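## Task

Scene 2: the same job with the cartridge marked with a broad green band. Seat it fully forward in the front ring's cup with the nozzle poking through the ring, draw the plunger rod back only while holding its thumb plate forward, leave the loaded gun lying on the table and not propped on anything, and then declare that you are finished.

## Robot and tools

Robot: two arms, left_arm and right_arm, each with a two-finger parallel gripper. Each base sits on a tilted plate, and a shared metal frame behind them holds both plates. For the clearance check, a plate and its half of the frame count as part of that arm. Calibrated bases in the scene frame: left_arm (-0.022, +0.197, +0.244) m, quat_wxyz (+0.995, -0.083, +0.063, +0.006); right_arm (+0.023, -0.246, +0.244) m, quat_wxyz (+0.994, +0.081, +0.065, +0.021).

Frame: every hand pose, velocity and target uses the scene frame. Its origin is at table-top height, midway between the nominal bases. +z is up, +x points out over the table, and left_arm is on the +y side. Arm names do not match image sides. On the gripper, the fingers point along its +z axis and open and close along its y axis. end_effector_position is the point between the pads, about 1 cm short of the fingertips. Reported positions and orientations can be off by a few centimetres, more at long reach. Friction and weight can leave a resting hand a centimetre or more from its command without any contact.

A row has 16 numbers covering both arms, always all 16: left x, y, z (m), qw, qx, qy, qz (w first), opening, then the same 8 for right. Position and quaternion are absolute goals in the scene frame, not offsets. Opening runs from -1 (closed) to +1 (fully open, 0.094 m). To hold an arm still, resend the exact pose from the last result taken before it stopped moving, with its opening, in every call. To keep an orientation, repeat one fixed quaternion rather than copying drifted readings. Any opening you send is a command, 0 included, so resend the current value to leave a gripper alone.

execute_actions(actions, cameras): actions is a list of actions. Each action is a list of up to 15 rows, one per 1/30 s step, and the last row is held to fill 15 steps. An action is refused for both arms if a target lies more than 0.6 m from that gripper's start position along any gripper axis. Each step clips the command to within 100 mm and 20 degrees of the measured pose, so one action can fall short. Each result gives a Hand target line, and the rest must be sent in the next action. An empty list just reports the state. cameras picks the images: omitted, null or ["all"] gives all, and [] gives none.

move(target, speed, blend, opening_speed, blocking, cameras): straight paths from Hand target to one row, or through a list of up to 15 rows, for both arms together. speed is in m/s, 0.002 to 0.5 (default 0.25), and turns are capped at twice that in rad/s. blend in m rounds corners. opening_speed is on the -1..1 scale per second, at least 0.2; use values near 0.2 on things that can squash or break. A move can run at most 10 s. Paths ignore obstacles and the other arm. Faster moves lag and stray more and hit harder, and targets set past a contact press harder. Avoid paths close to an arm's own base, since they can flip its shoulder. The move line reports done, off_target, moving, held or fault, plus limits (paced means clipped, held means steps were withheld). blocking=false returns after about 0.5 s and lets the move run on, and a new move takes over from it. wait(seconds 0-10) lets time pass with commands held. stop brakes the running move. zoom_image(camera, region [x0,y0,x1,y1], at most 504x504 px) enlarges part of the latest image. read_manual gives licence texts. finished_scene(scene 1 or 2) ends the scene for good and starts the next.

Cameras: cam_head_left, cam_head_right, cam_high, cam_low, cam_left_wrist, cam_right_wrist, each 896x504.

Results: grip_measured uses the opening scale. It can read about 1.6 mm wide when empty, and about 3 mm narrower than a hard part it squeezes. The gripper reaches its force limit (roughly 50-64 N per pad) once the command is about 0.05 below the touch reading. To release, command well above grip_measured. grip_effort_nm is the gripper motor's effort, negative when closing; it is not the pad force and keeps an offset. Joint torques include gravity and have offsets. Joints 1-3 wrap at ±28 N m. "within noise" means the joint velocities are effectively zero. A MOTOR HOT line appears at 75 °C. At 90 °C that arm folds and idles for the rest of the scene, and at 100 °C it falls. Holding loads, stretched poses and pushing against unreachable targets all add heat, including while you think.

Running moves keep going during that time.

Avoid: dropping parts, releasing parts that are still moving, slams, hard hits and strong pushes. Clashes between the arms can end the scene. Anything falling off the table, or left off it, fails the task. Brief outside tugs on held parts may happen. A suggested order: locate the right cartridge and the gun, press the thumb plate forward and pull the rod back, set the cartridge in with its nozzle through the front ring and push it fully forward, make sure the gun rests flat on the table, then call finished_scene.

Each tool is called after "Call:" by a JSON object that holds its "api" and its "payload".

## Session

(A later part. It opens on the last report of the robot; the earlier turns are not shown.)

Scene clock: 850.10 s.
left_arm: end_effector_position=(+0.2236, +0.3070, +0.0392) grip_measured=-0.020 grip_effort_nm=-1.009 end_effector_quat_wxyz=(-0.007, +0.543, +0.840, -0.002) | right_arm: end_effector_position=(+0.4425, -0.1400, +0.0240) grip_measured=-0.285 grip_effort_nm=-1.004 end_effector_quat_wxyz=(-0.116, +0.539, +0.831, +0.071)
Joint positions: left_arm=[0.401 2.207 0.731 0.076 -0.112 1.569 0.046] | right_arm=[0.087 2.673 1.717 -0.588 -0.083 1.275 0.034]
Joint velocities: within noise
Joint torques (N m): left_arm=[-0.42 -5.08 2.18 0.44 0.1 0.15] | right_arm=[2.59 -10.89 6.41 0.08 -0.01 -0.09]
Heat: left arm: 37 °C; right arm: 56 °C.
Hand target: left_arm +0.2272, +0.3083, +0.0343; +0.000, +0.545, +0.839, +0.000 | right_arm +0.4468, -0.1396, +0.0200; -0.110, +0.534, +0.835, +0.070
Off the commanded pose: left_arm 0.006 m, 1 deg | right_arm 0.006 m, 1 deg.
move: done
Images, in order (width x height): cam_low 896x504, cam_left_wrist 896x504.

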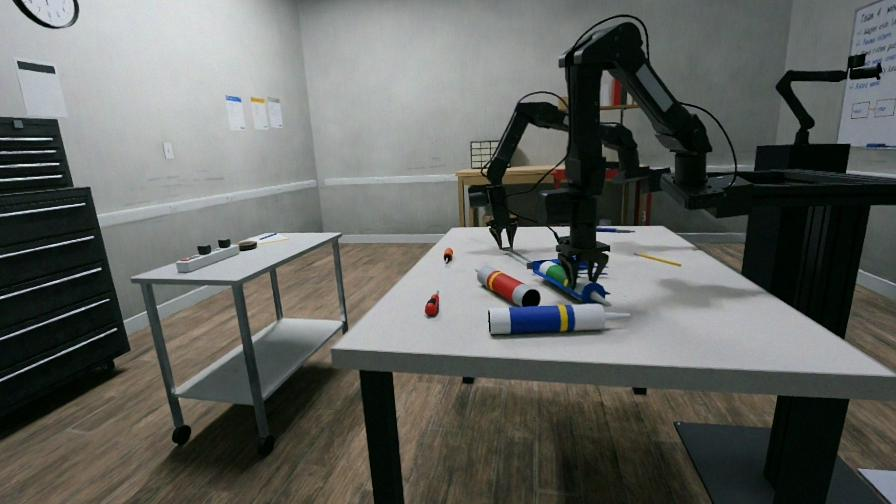

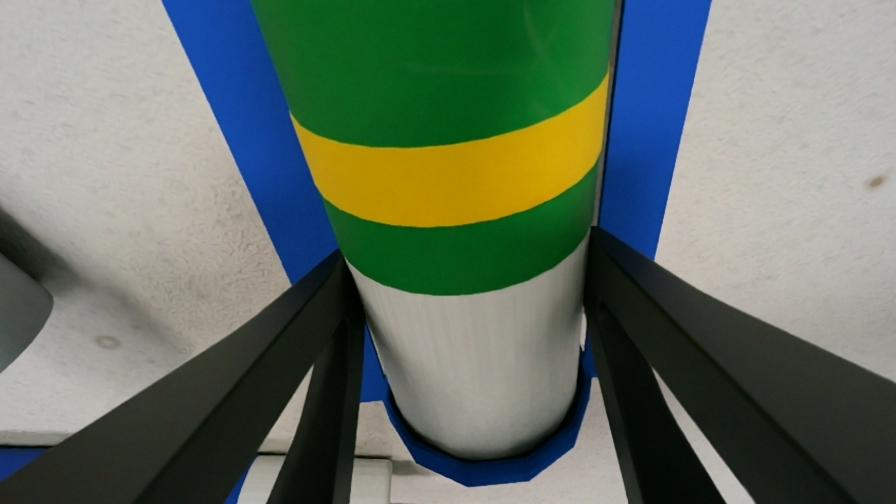

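Call:
{"api": "move", "payload": {"target": [[0.2272, 0.3083, 0.039, 0, 0.5446, 0.8387, 0, -0.15, 0.4510, -0.1490, 0.020, -0.11, 0.5342, 0.8353, 0.0703, -0.4],[0.2170, 0.3311, 0.039, 0, 0.5446, 0.8387, 0, -0.15, 0.4550, -0.1570, 0.020, -0.11, 0.5342, 0.8353, 0.0703, -0.4]], "speed": 0.04, "cameras": ["cam_left_wrist","cam_low","cam_high"]}}

Call:
{"api": "zoom_image", "payload": {"camera": "cam_low", "region": [520, 235, 620, 310]}}

Call:
{"api": "zoom_image", "payload": {"camera": "cam_high", "region": [440, 360, 520, 430]}}

Scene clock: 856.07 s.
left_arm: end_effector_position=(+0.2201, +0.3107, +0.0381) grip_measured=-0.021 grip_effort_nm=-1.033 end_effector_quat_wxyz=(+0.024, +0.543, +0.839, -0.025) | right_arm: end_effector_position=(+0.4434, -0.1411, +0.0238) grip_measured=-0.285 grip_effort_nm=-1.004 end_effector_quat_wxyz=(-0.130, +0.534, +0.832, +0.078)
Joint positions: left_arm=[0.47 2.206 0.731 0.073 -0.023 1.636 0.046] | right_arm=[0.073 2.688 1.747 -0.619 -0.114 1.25 0.034]
Joint velocities: within noise
Joint torques (N m): left_arm=[1.43 -7.51 1.65 0.28 -0.53 0.39] | right_arm=[0.47 -11.67 6.97 0.01 0.23 -0.25]
Heat: left arm: 36 °C; right arm: 57 °C.
Hand target: left_arm +0.2169, +0.3305, +0.0394; +0.000, +0.544, +0.839, -0.001 | right_arm +0.4546, -0.1571, +0.0205; -0.110, +0.535, +0.835, +0.070
Off the commanded pose: left_arm 0.021 m, 4 deg | right_arm 0.020 m, 3 deg.
move: off_target (left_arm, right_arm)
Images, in order (width x height): cam_high 896x504, cam_low 896x504, cam_left_wrist 896x504.

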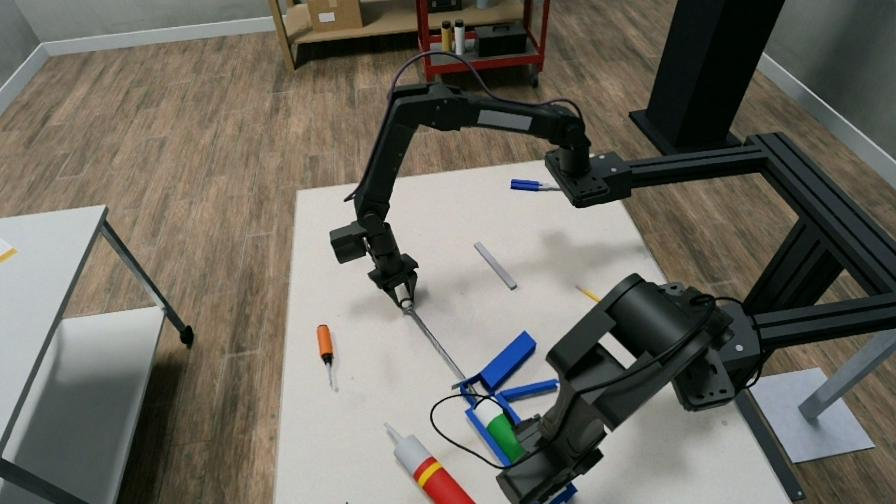

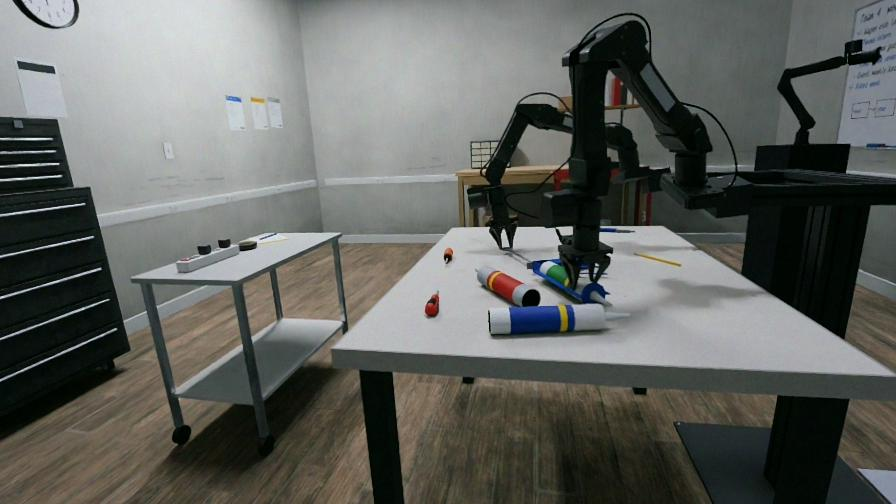

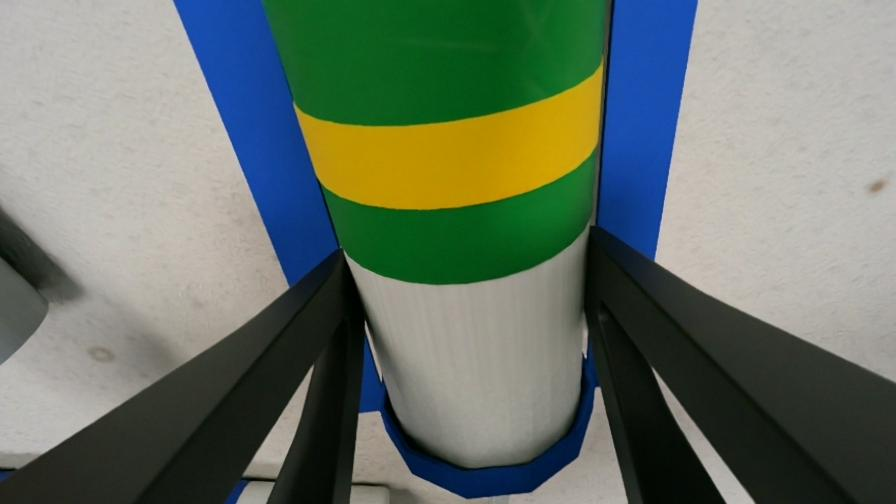

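Scaled by 5.040 from the camera's 896x504 image, which has a finer 1280x720 frame.

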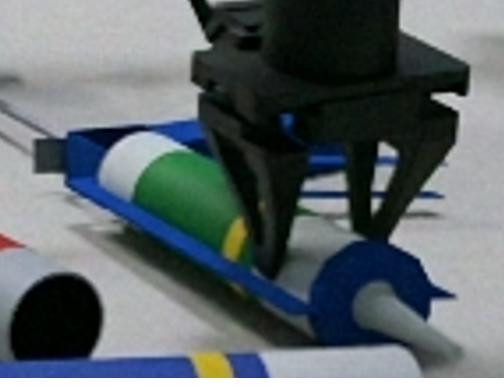

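Scaled by 6.300 from the camera's 896x504 image, which has a finer 1280x720 frame.

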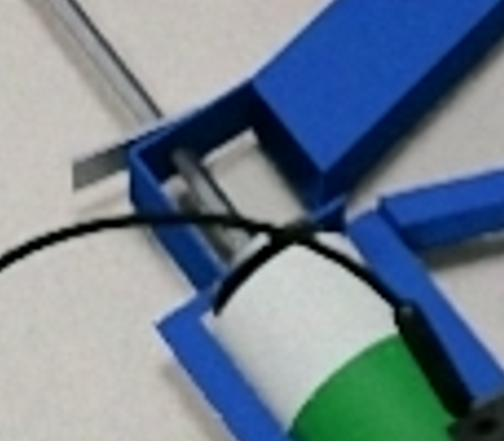

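Call:
{"api": "zoom_image", "payload": {"camera": "cam_low", "region": [575, 275, 615, 305]}}

Call:
{"api": "zoom_image", "payload": {"camera": "cam_left_wrist", "region": [370, 360, 610, 504]}}

Call:
{"api": "zoom_image", "payload": {"camera": "cam_high", "region": [540, 460, 600, 504]}}

Scaled by 12.600 from the camera's 896x504 image, which has a finer 1280x720 frame.

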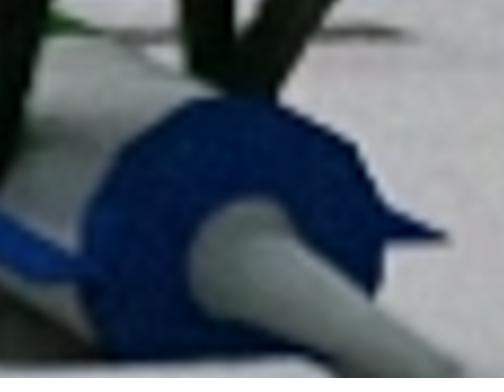

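Scaled by 2.100 from the camera's 896x504 image, which has a finer 1280x720 frame.

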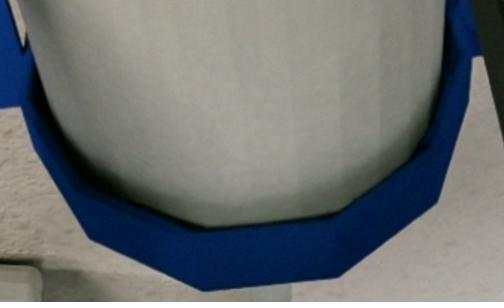

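Scaled by 8.400 from the camera's 896x504 image, which has a finer 1280x720 frame.

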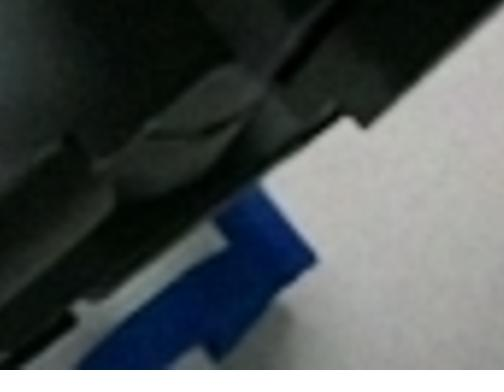

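Call:
{"api": "zoom_image", "payload": {"camera": "cam_low", "region": [480, 280, 640, 350]}}

Call:
{"api": "zoom_image", "payload": {"camera": "cam_head_left", "region": [290, 160, 350, 280]}}

Scaled by 3.150 from the camera's 896x504 image, which has a finer 1280x720 frame.

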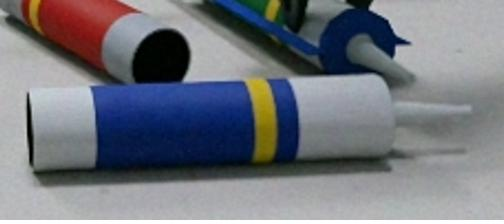

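This scene's latest camera images include none from cam_head_left. They are from: cam_high, cam_low, cam_left_wrist. cam_head_left's image comes with the result of a call that names it in "cameras".

Call:
{"api": "move", "payload": {"target": [0.2110, 0.3450, 0.038, 0.02, 0.5446, 0.8387, -0.013, -0.15, 0.4600, -0.1680, 0.020, -0.11, 0.5342, 0.8353, 0.0703, -0.4], "speed": 0.04, "cameras": ["cam_left_wrist","cam_low","cam_high"]}}

Call:
{"api": "zoom_image", "payload": {"camera": "cam_low", "region": [520, 235, 620, 310]}}

Call:
{"api": "zoom_image", "payload": {"camera": "cam_high", "region": [440, 360, 520, 430]}}

Scene clock: 875.30 s.
left_arm: end_effector_position=(+0.2189, +0.3119, +0.0386) grip_measured=-0.022 grip_effort_nm=-1.023 end_effector_quat_wxyz=(+0.068, +0.546, +0.833, -0.048) | right_arm: end_effector_position=(+0.4431, -0.1421, +0.0250) grip_measured=-0.286 grip_effort_nm=-1.009 end_effector_quat_wxyz=(-0.145, +0.531, +0.831, +0.087)
Joint positions: left_arm=[0.541 2.206 0.731 0.069 0.088 1.72 0.046] | right_arm=[0.059 2.695 1.767 -0.646 -0.146 1.23 0.034]
Joint velocities: within noise
Joint torques (N m): left_arm=[2.73 -7.73 2.66 0.16 -0.9 0.33] | right_arm=[-0.54 -11.99 7.28 0.02 0.52 -0.28]
Heat: left arm: 39 °C; right arm: 57 °C.
Hand target: left_arm +0.2108, +0.3434, +0.0393; +0.021, +0.544, +0.839, -0.014 | right_arm +0.4590, -0.1681, +0.0212; -0.110, +0.535, +0.835, +0.070
Off the commanded pose: left_arm 0.034 m, 7 deg | right_arm 0.031 m, 4 deg.
move: off_target (left_arm, right_arm)
Images, in order (width x height): cam_high 896x504, cam_low 896x504, cam_left_wrist 896x504.

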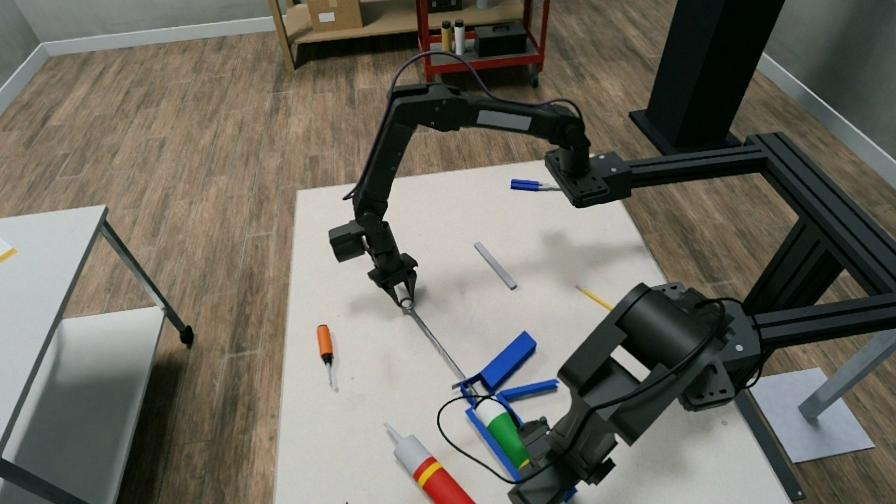

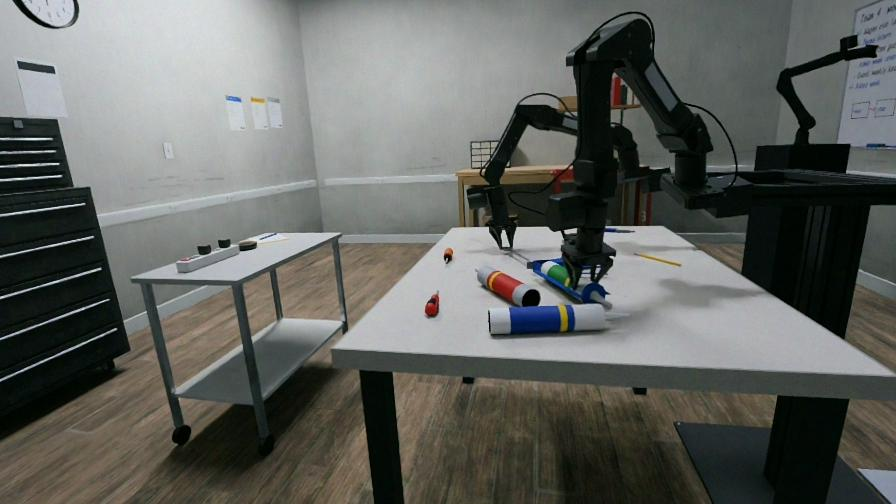

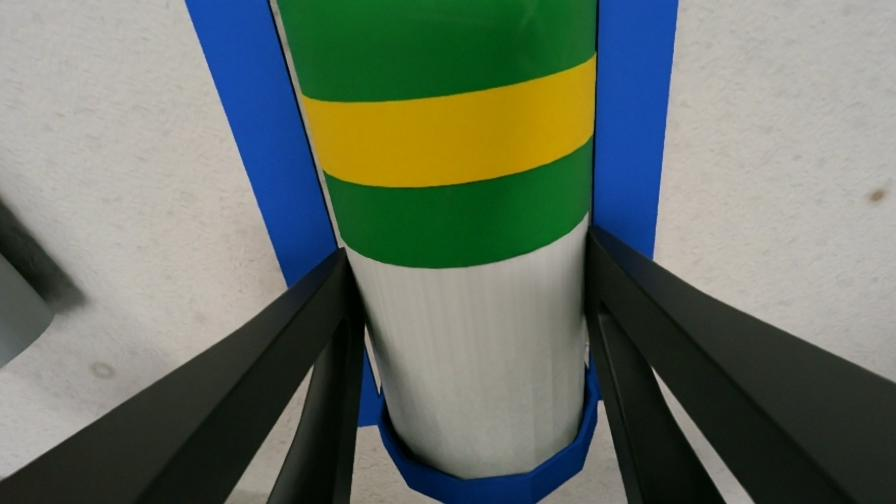

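Scaled by 5.040 from the camera's 896x504 image, which has a finer 1280x720 frame.

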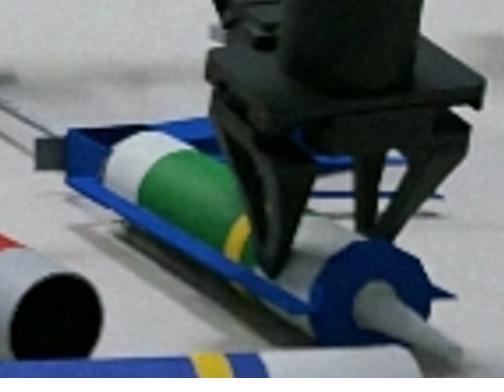

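Scaled by 6.300 from the camera's 896x504 image, which has a finer 1280x720 frame.

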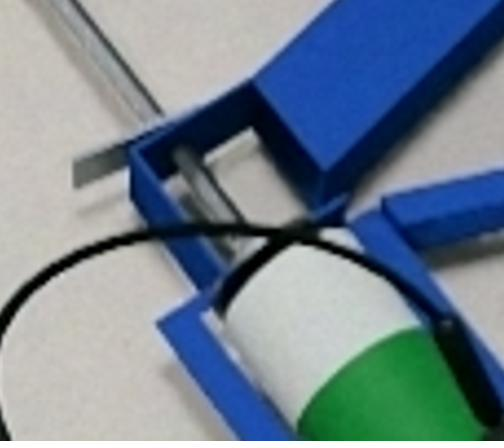

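Call:
{"api": "zoom_image", "payload": {"camera": "cam_high", "region": [465, 385, 505, 415]}}

Call:
{"api": "zoom_image", "payload": {"camera": "cam_low", "region": [575, 275, 615, 305]}}

Scaled by 12.600 from the camera's 896x504 image, which has a finer 1280x720 frame.

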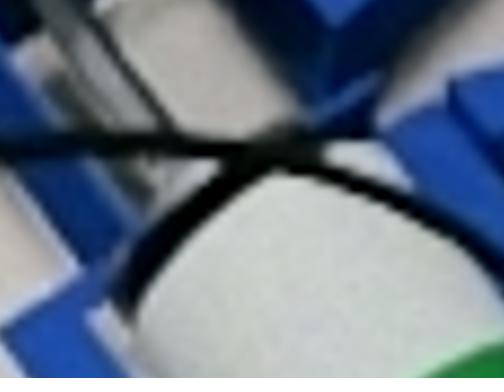

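Scaled by 12.600 from the camera's 896x504 image, which has a finer 1280x720 frame.

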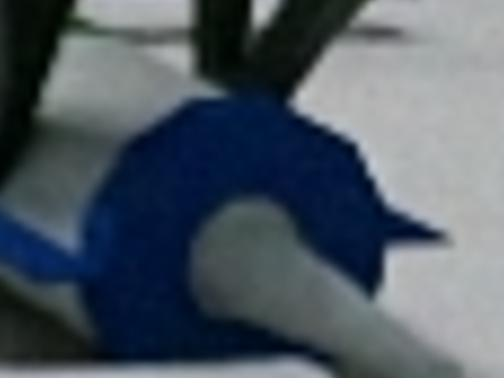

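Call:
{"api": "move", "payload": {"target": [[0.2200, 0.3150, 0.036, 0.0, 0.5440, 0.8391, 0.0, -0.15, 0.4560, -0.1600, 0.020, -0.11, 0.5342, 0.8353, 0.0703, -0.4],[0.2230, 0.3150, 0.036, 0.0, 0.5410, 0.8410, 0.0, 0.1, 0.4560, -0.1600, 0.020, -0.11, 0.5342, 0.8353, 0.0703, -0.4],[0.2230, 0.3150, 0.045, 0.0, 0.5410, 0.8410, 0.0, 0.1, 0.4560, -0.1600, 0.020, -0.11, 0.5342, 0.8353, 0.0703, -0.4],[0.2230, 0.3150, 0.036, 0.0, 0.5410, 0.8410, 0.0, 0.1, 0.4560, -0.1600, 0.020, -0.11, 0.5342, 0.8353, 0.0703, -0.4]], "speed": 0.05, "opening_speed": 0.5, "cameras": ["cam_left_wrist","cam_low","cam_high"]}}

Call:
{"api": "zoom_image", "payload": {"camera": "cam_high", "region": [465, 385, 505, 415]}}

Call:
{"api": "zoom_image", "payload": {"camera": "cam_left_wrist", "region": [350, 280, 610, 460]}}

Scene clock: 893.53 s.
left_arm: end_effector_position=(+0.2201, +0.3080, +0.0387) grip_measured=+0.097 grip_effort_nm=0.149 end_effector_quat_wxyz=(+0.008, +0.546, +0.837, -0.018) | right_arm: end_effector_position=(+0.4427, -0.1425, +0.0250) grip_measured=-0.286 grip_effort_nm=-1.004 end_effector_quat_wxyz=(-0.145, +0.531, +0.830, +0.086)
Joint positions: left_arm=[0.438 2.205 0.73 0.068 -0.063 1.612 0.052] | right_arm=[0.059 2.695 1.767 -0.648 -0.144 1.232 0.034]
Joint velocities: within noise
Joint torques (N m): left_arm=[-1.06 -6 1.48 0.47 -0.25 -0.14] | right_arm=[1.1 -12.23 5.79 0.19 0.5 -0.13]
Heat: left arm: 40 °C; right arm: 58 °C.
Hand target: left_arm +0.2230, +0.3150, +0.0364; +0.000, +0.541, +0.841, +0.000 | right_arm +0.4556, -0.1600, +0.0210; -0.111, +0.535, +0.835, +0.070
Off the commanded pose: left_arm 0.008 m, 2 deg | right_arm 0.023 m, 4 deg.
move: off_target (right_arm); target 2's new opening was sent with left_arm's hand 0.007 m and 3 deg from that target
Images, in order (width x height): cam_high 896x504, cam_low 896x504, cam_left_wrist 896x504.

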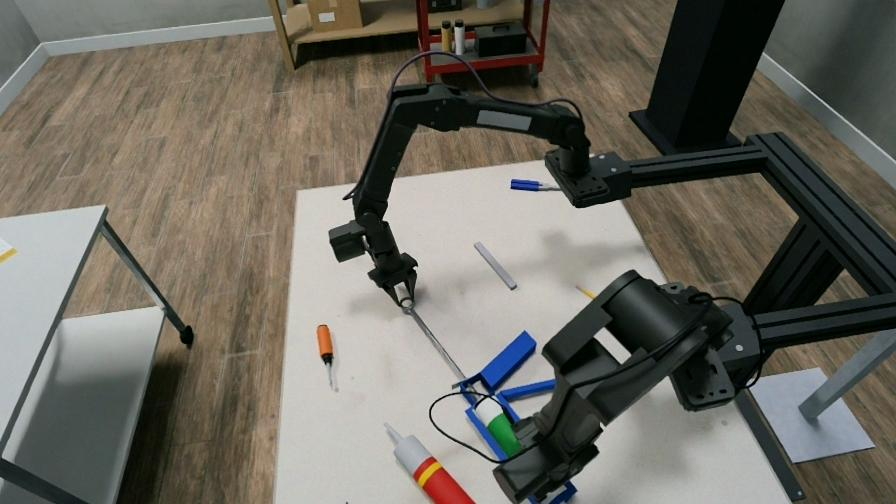

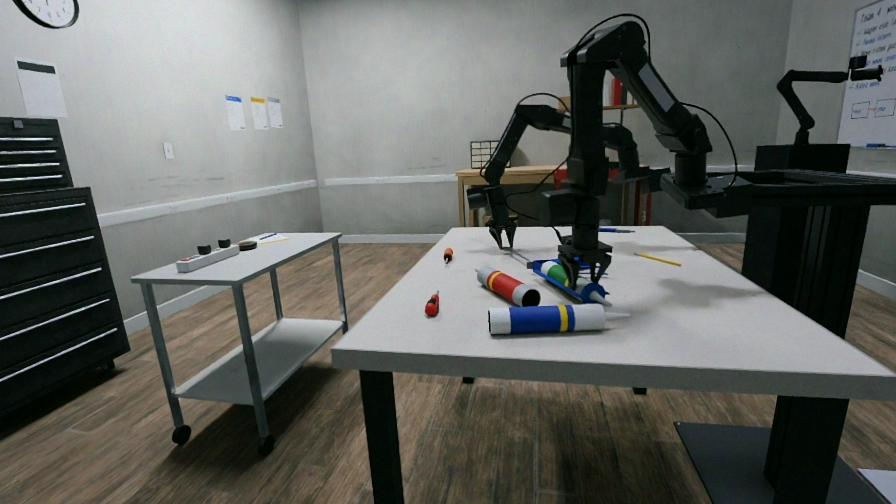

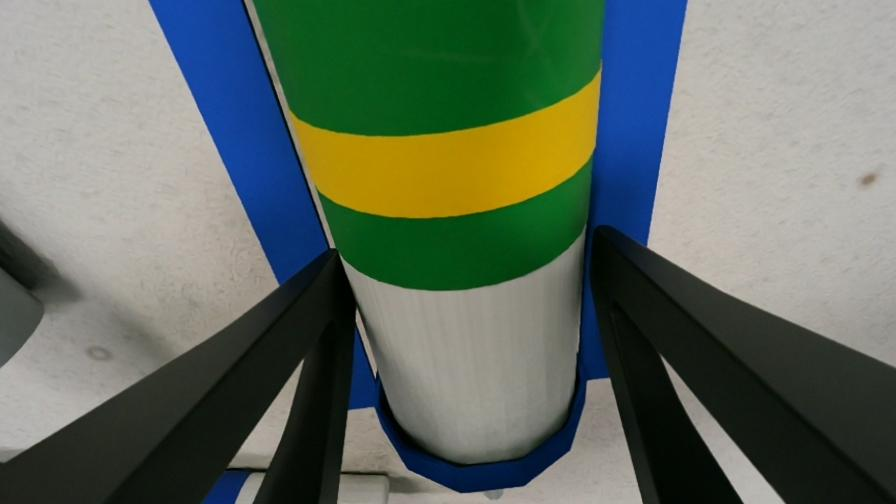

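Scaled by 12.600 from the camera's 896x504 image, which has a finer 1280x720 frame.

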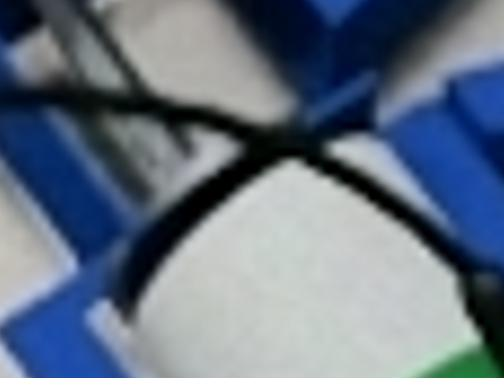

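Scaled by 1.938 from the camera's 896x504 image, which has a finer 1280x720 frame.

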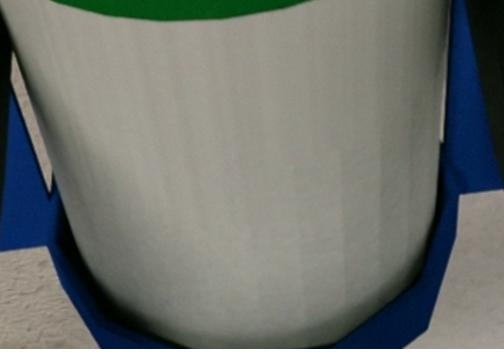

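Call:
{"api": "wait", "payload": {"seconds": 0.1, "cameras": ["cam_head_left","cam_head_right","cam_low"]}}

Call:
{"api": "zoom_image", "payload": {"camera": "cam_head_left", "region": [280, 170, 350, 280]}}

Call:
{"api": "zoom_image", "payload": {"camera": "cam_low", "region": [480, 290, 640, 345]}}

Scene clock: 906.23 s.
left_arm: end_effector_position=(+0.2201, +0.3080, +0.0387) grip_measured=+0.097 grip_effort_nm=0.149 end_effector_quat_wxyz=(+0.008, +0.546, +0.837, -0.018) | right_arm: end_effector_position=(+0.4427, -0.1425, +0.0250) grip_measured=-0.286 grip_effort_nm=-1.009 end_effector_quat_wxyz=(-0.145, +0.531, +0.830, +0.086)
Joint positions: left_arm=[0.438 2.205 0.73 0.068 -0.063 1.612 0.052] | right_arm=[0.059 2.695 1.767 -0.648 -0.144 1.232 0.034]
Joint velocities: within noise
Joint torques (N m): left_arm=[-0.98 -5.98 1.62 0.49 -0.27 -0.09] | right_arm=[1.13 -12.18 5.75 0.2 0.5 -0.11]
Heat: left arm: 38 °C; right arm: 59 °C.
Hand target: left_arm +0.2230, +0.3150, +0.0364; +0.000, +0.541, +0.841, +0.000 | right_arm +0.4556, -0.1600, +0.0210; -0.111, +0.535, +0.835, +0.070
Tool commands: left_gripper/opening=+0.1 right_gripper/opening=-0.4
Off the commanded pose: left_arm 0.008 m, 2 deg | right_arm 0.023 m, 4 deg.
wait: 0.10 s; at rest from the start
Images, in order (width x height): cam_head_left 896x504, cam_head_right 896x504, cam_low 896x504.

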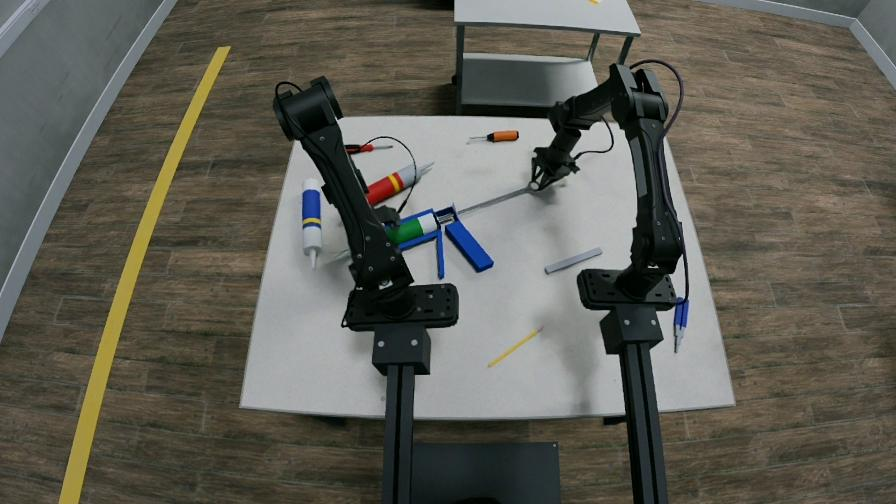

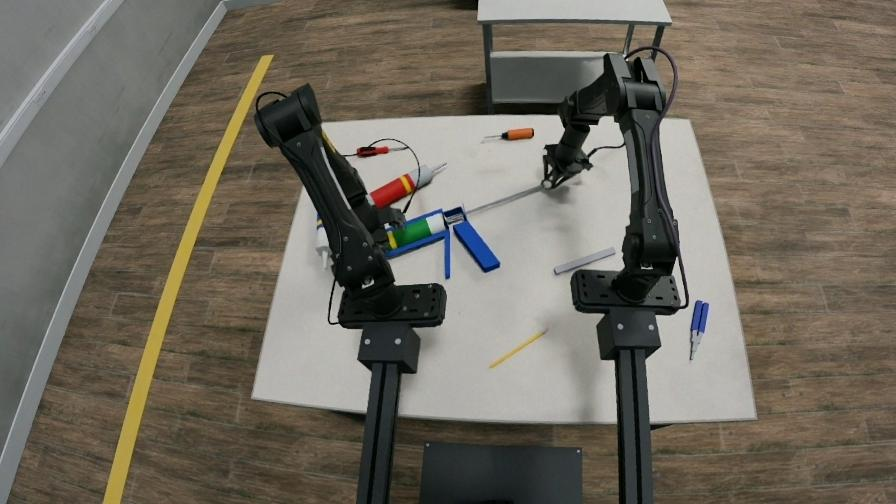

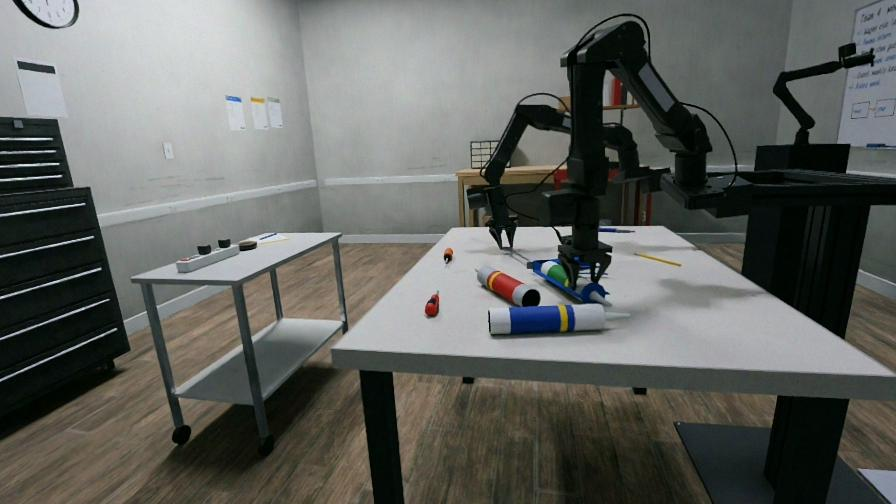

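Scaled by 4.582 from the camera's 896x504 image, which has a finer 1280x720 frame.

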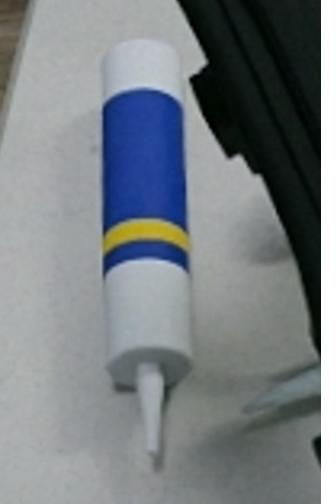

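Scaled by 3.150 from the camera's 896x504 image, which has a finer 1280x720 frame.

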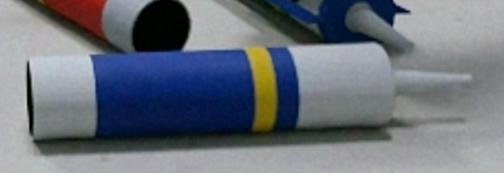

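Call:
{"api": "zoom_image", "payload": {"camera": "cam_low", "region": [570, 270, 620, 310]}}

Call:
{"api": "zoom_image", "payload": {"camera": "cam_low", "region": [520, 250, 580, 300]}}

Scaled by 10.080 from the camera's 896x504 image, which has a finer 1280x720 frame.

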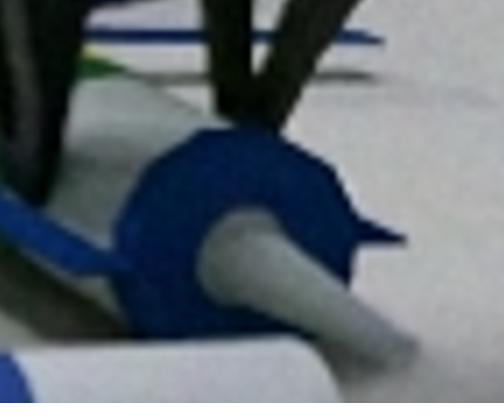

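Scaled by 8.400 from the camera's 896x504 image, which has a finer 1280x720 frame.

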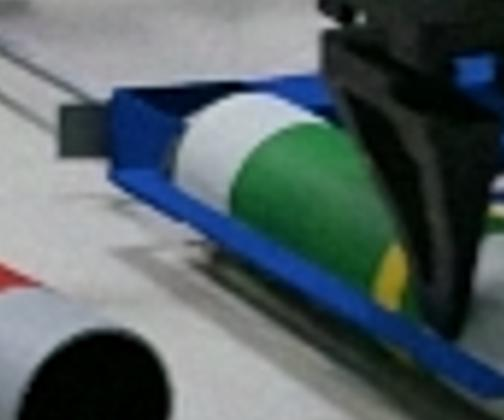

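Call:
{"api": "move", "payload": {"target": [[0.2230, 0.3150, 0.036, 0.0, 0.5373, 0.8434, 0.0, -0.15, 0.4600, -0.1680, 0.020, -0.11, 0.5342, 0.8353, 0.0703, -0.4],[0.2230, 0.3150, 0.046, -0.0364, 0.5363, 0.8420, 0.0236, -0.15, 0.4600, -0.1680, 0.020, -0.11, 0.5342, 0.8353, 0.0703, -0.4],[0.2110, 0.3410, 0.046, -0.0364, 0.5363, 0.8420, 0.0236, -0.15, 0.4600, -0.1680, 0.020, -0.11, 0.5342, 0.8353, 0.0703, -0.4]], "speed": 0.05, "opening_speed": 0.5, "cameras": ["cam_left_wrist","cam_low","cam_high"]}}

Call:
{"api": "zoom_image", "payload": {"camera": "cam_low", "region": [520, 235, 620, 310]}}

Call:
{"api": "zoom_image", "payload": {"camera": "cam_high", "region": [440, 360, 520, 430]}}

Scene clock: 932.10 s.
left_arm: end_effector_position=(+0.2215, +0.3073, +0.0388) grip_measured=-0.020 grip_effort_nm=-1.033 end_effector_quat_wxyz=(+0.012, +0.544, +0.839, -0.018) | right_arm: end_effector_position=(+0.4430, -0.1471, +0.0245) grip_measured=-0.286 grip_effort_nm=-1.004 end_effector_quat_wxyz=(-0.145, +0.533, +0.830, +0.084)
Joint positions: left_arm=[0.438 2.205 0.73 0.072 -0.055 1.608 0.046] | right_arm=[0.049 2.695 1.768 -0.652 -0.142 1.225 0.034]
Joint velocities: within noise
Joint torques (N m): left_arm=[2.67 -9.54 0.38 0.21 -1.03 0.25] | right_arm=[0.36 -11.99 7.32 0.07 0.49 -0.24]
Heat: left arm: 38 °C; right arm: 59 °C.
Hand target: left_arm +0.2111, +0.3389, +0.0461; -0.036, +0.536, +0.843, +0.021 | right_arm +0.4593, -0.1682, +0.0212; -0.110, +0.535, +0.835, +0.070
Off the commanded pose: left_arm 0.036 m, 7 deg | right_arm 0.027 m, 4 deg.
move: off_target (left_arm, right_arm)
Images, in order (width x height): cam_high 896x504, cam_low 896x504, cam_left_wrist 896x504.

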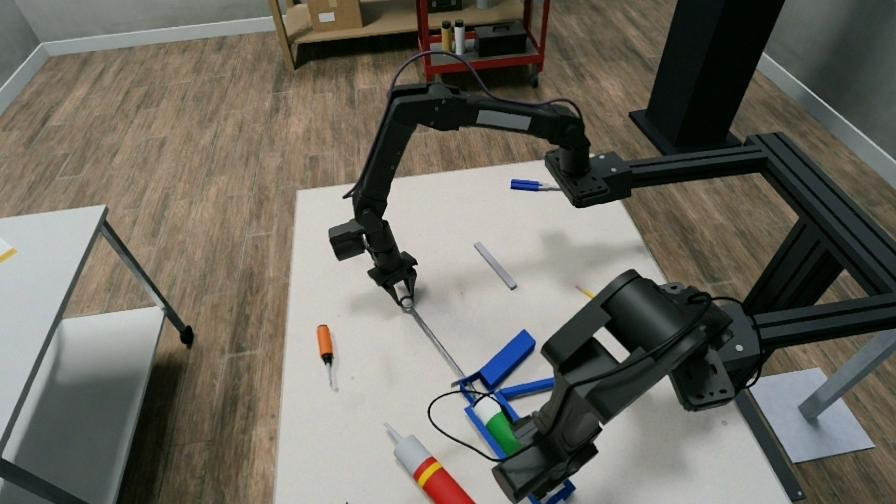

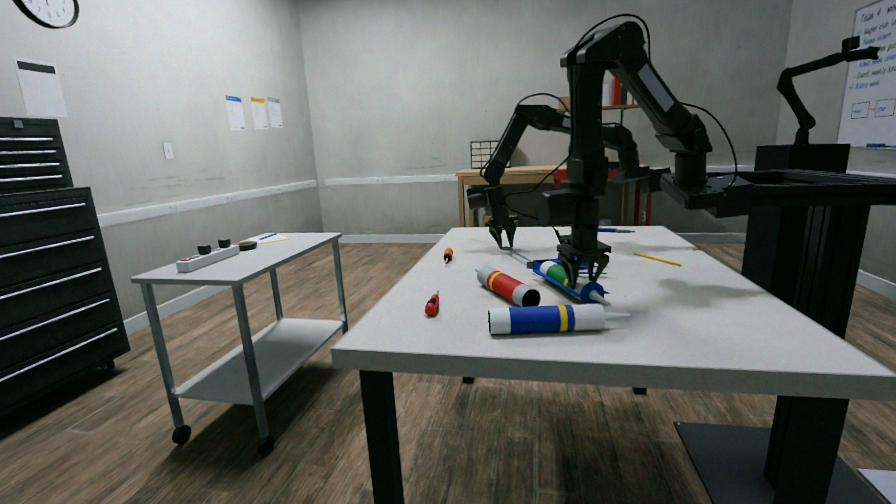

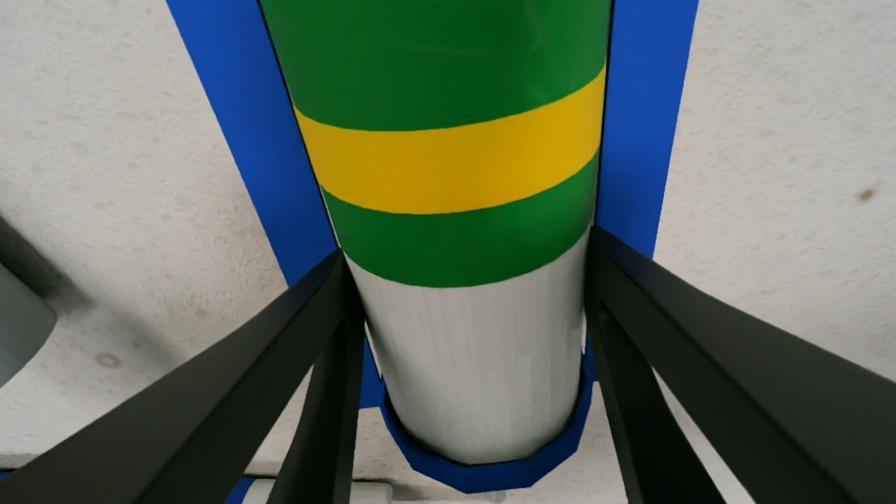

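Scaled by 5.040 from the camera's 896x504 image, which has a finer 1280x720 frame.

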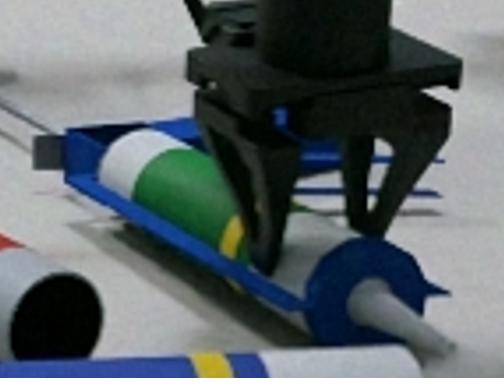

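Scaled by 6.300 from the camera's 896x504 image, which has a finer 1280x720 frame.

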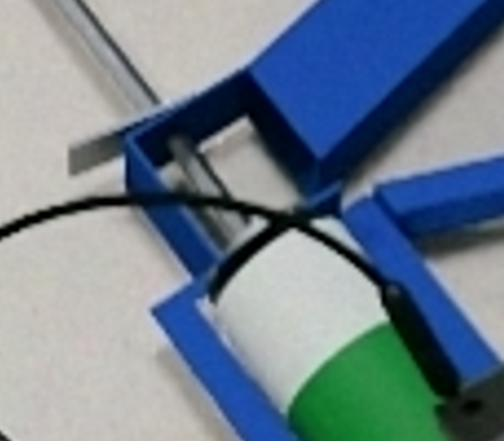

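Call:
{"api": "move", "payload": {"target": [[0.2250, 0.3110, 0.038, 0.0, 0.5373, 0.8434, 0.0, -0.15, 0.4480, -0.1520, 0.020, -0.11, 0.5342, 0.8353, 0.0703, -0.4],[0.2250, 0.3110, 0.038, 0.0, 0.5373, 0.8434, 0.0, 0.2, 0.4480, -0.1520, 0.020, -0.11, 0.5342, 0.8353, 0.0703, -0.4],[0.2250, 0.3110, 0.09, 0.0, 0.5373, 0.8434, 0.0, 0.2, 0.4480, -0.1520, 0.020, -0.11, 0.5342, 0.8353, 0.0703, -0.4],[0.2540, 0.2500, 0.17, 0.0, 0.5373, 0.8434, 0.0, 0.2, 0.4480, -0.1520, 0.020, -0.11, 0.5342, 0.8353, 0.0703, -0.4]], "speed": [0.05,0.05,0.08,0.15], "opening_speed": 0.5, "cameras": ["cam_left_wrist","cam_low","cam_high"]}}

Call:
{"api": "zoom_image", "payload": {"camera": "cam_high", "region": [440, 360, 600, 504]}}

Call:
{"api": "zoom_image", "payload": {"camera": "cam_low", "region": [510, 230, 640, 310]}}

Scene clock: 943.13 s.
left_arm: end_effector_position=(+0.2446, +0.2492, +0.1586) grip_measured=+0.197 grip_effort_nm=0.149 end_effector_quat_wxyz=(-0.010, +0.540, +0.842, -0.010) | right_arm: end_effector_position=(+0.4381, -0.1487, +0.0198) grip_measured=-0.287 grip_effort_nm=-1.004 end_effector_quat_wxyz=(-0.141, +0.541, +0.826, +0.073)
Joint positions: left_arm=[0.119 1.759 0.756 -0.45 -0.146 1.278 0.056] | right_arm=[0.054 2.695 1.745 -0.631 -0.12 1.248 0.033]
Joint velocities: within noise
Joint torques (N m): left_arm=[-2.03 -8.24 5.94 0.03 -0.04 -0.14] | right_arm=[3.14 -13.24 3.78 0.33 0.31 -0.11]
Heat: left arm: 40 °C; right arm: 60 °C.
Hand target: left_arm +0.2539, +0.2500, +0.1696; +0.000, +0.537, +0.843, +0.000 | right_arm +0.4481, -0.1520, +0.0206; -0.111, +0.534, +0.835, +0.070
Off the commanded pose: left_arm 0.015 m, 2 deg | right_arm 0.010 m, 4 deg.
move: off_target (left_arm, right_arm)
Images, in order (width x height): cam_high 896x504, cam_low 896x504, cam_left_wrist 896x504.

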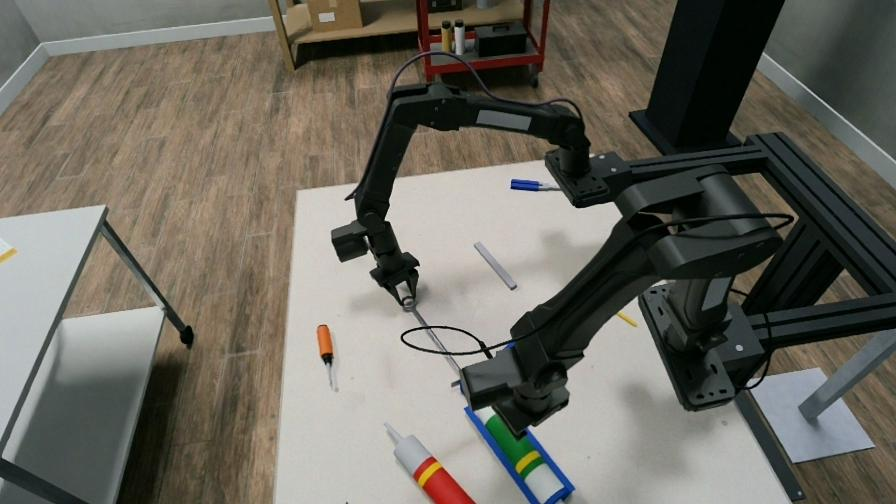

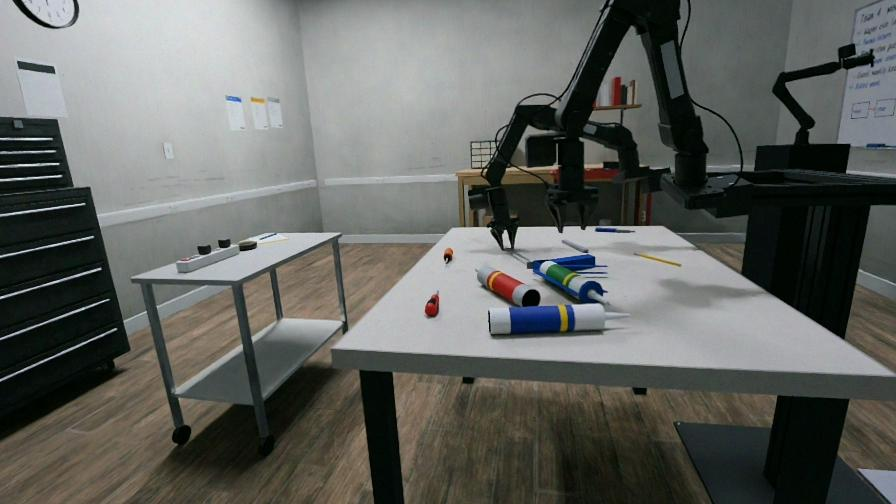

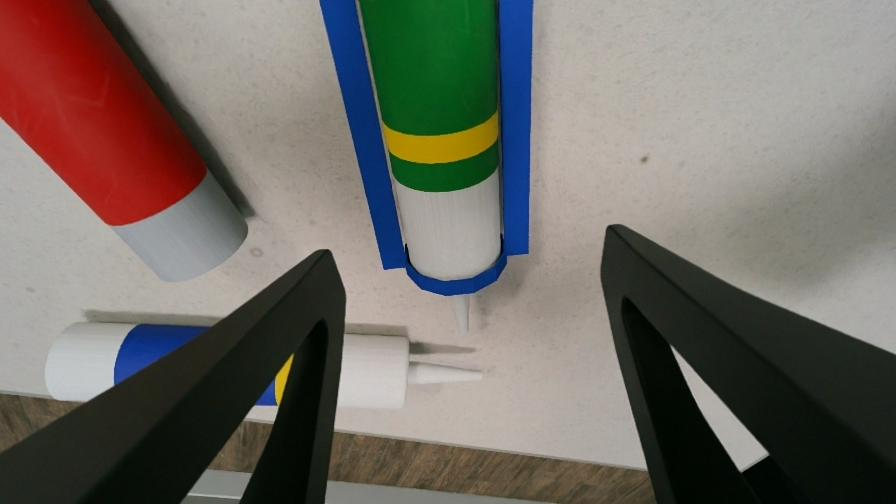

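Scaled by 3.150 from the camera's 896x504 image, which has a finer 1280x720 frame.

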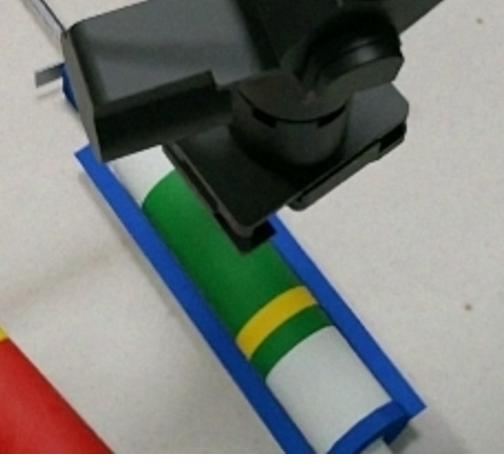

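Scaled by 3.877 from the camera's 896x504 image, which has a finer 1280x720 frame.

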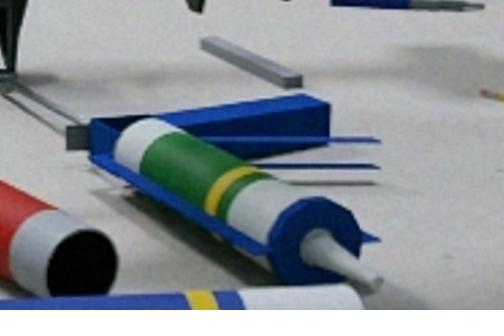

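Call:
{"api": "zoom_image", "payload": {"camera": "cam_left_wrist", "region": [370, 90, 560, 350]}}

Call:
{"api": "zoom_image", "payload": {"camera": "cam_left_wrist", "region": [390, 200, 530, 340]}}

Scaled by 1.938 from the camera's 896x504 image, which has a finer 1280x720 frame.

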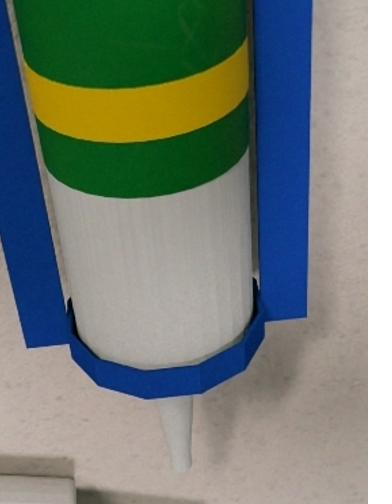

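Scaled by 3.600 from the camera's 896x504 image, which has a finer 1280x720 frame.

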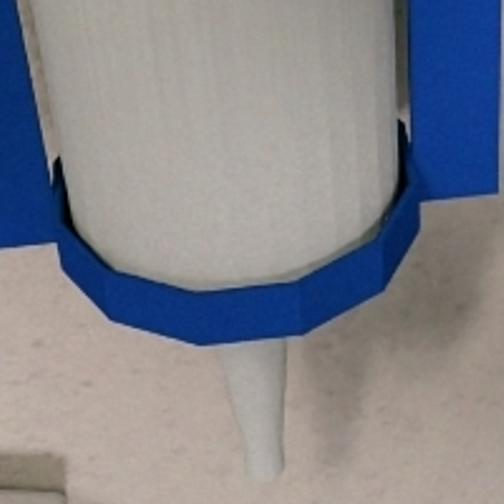

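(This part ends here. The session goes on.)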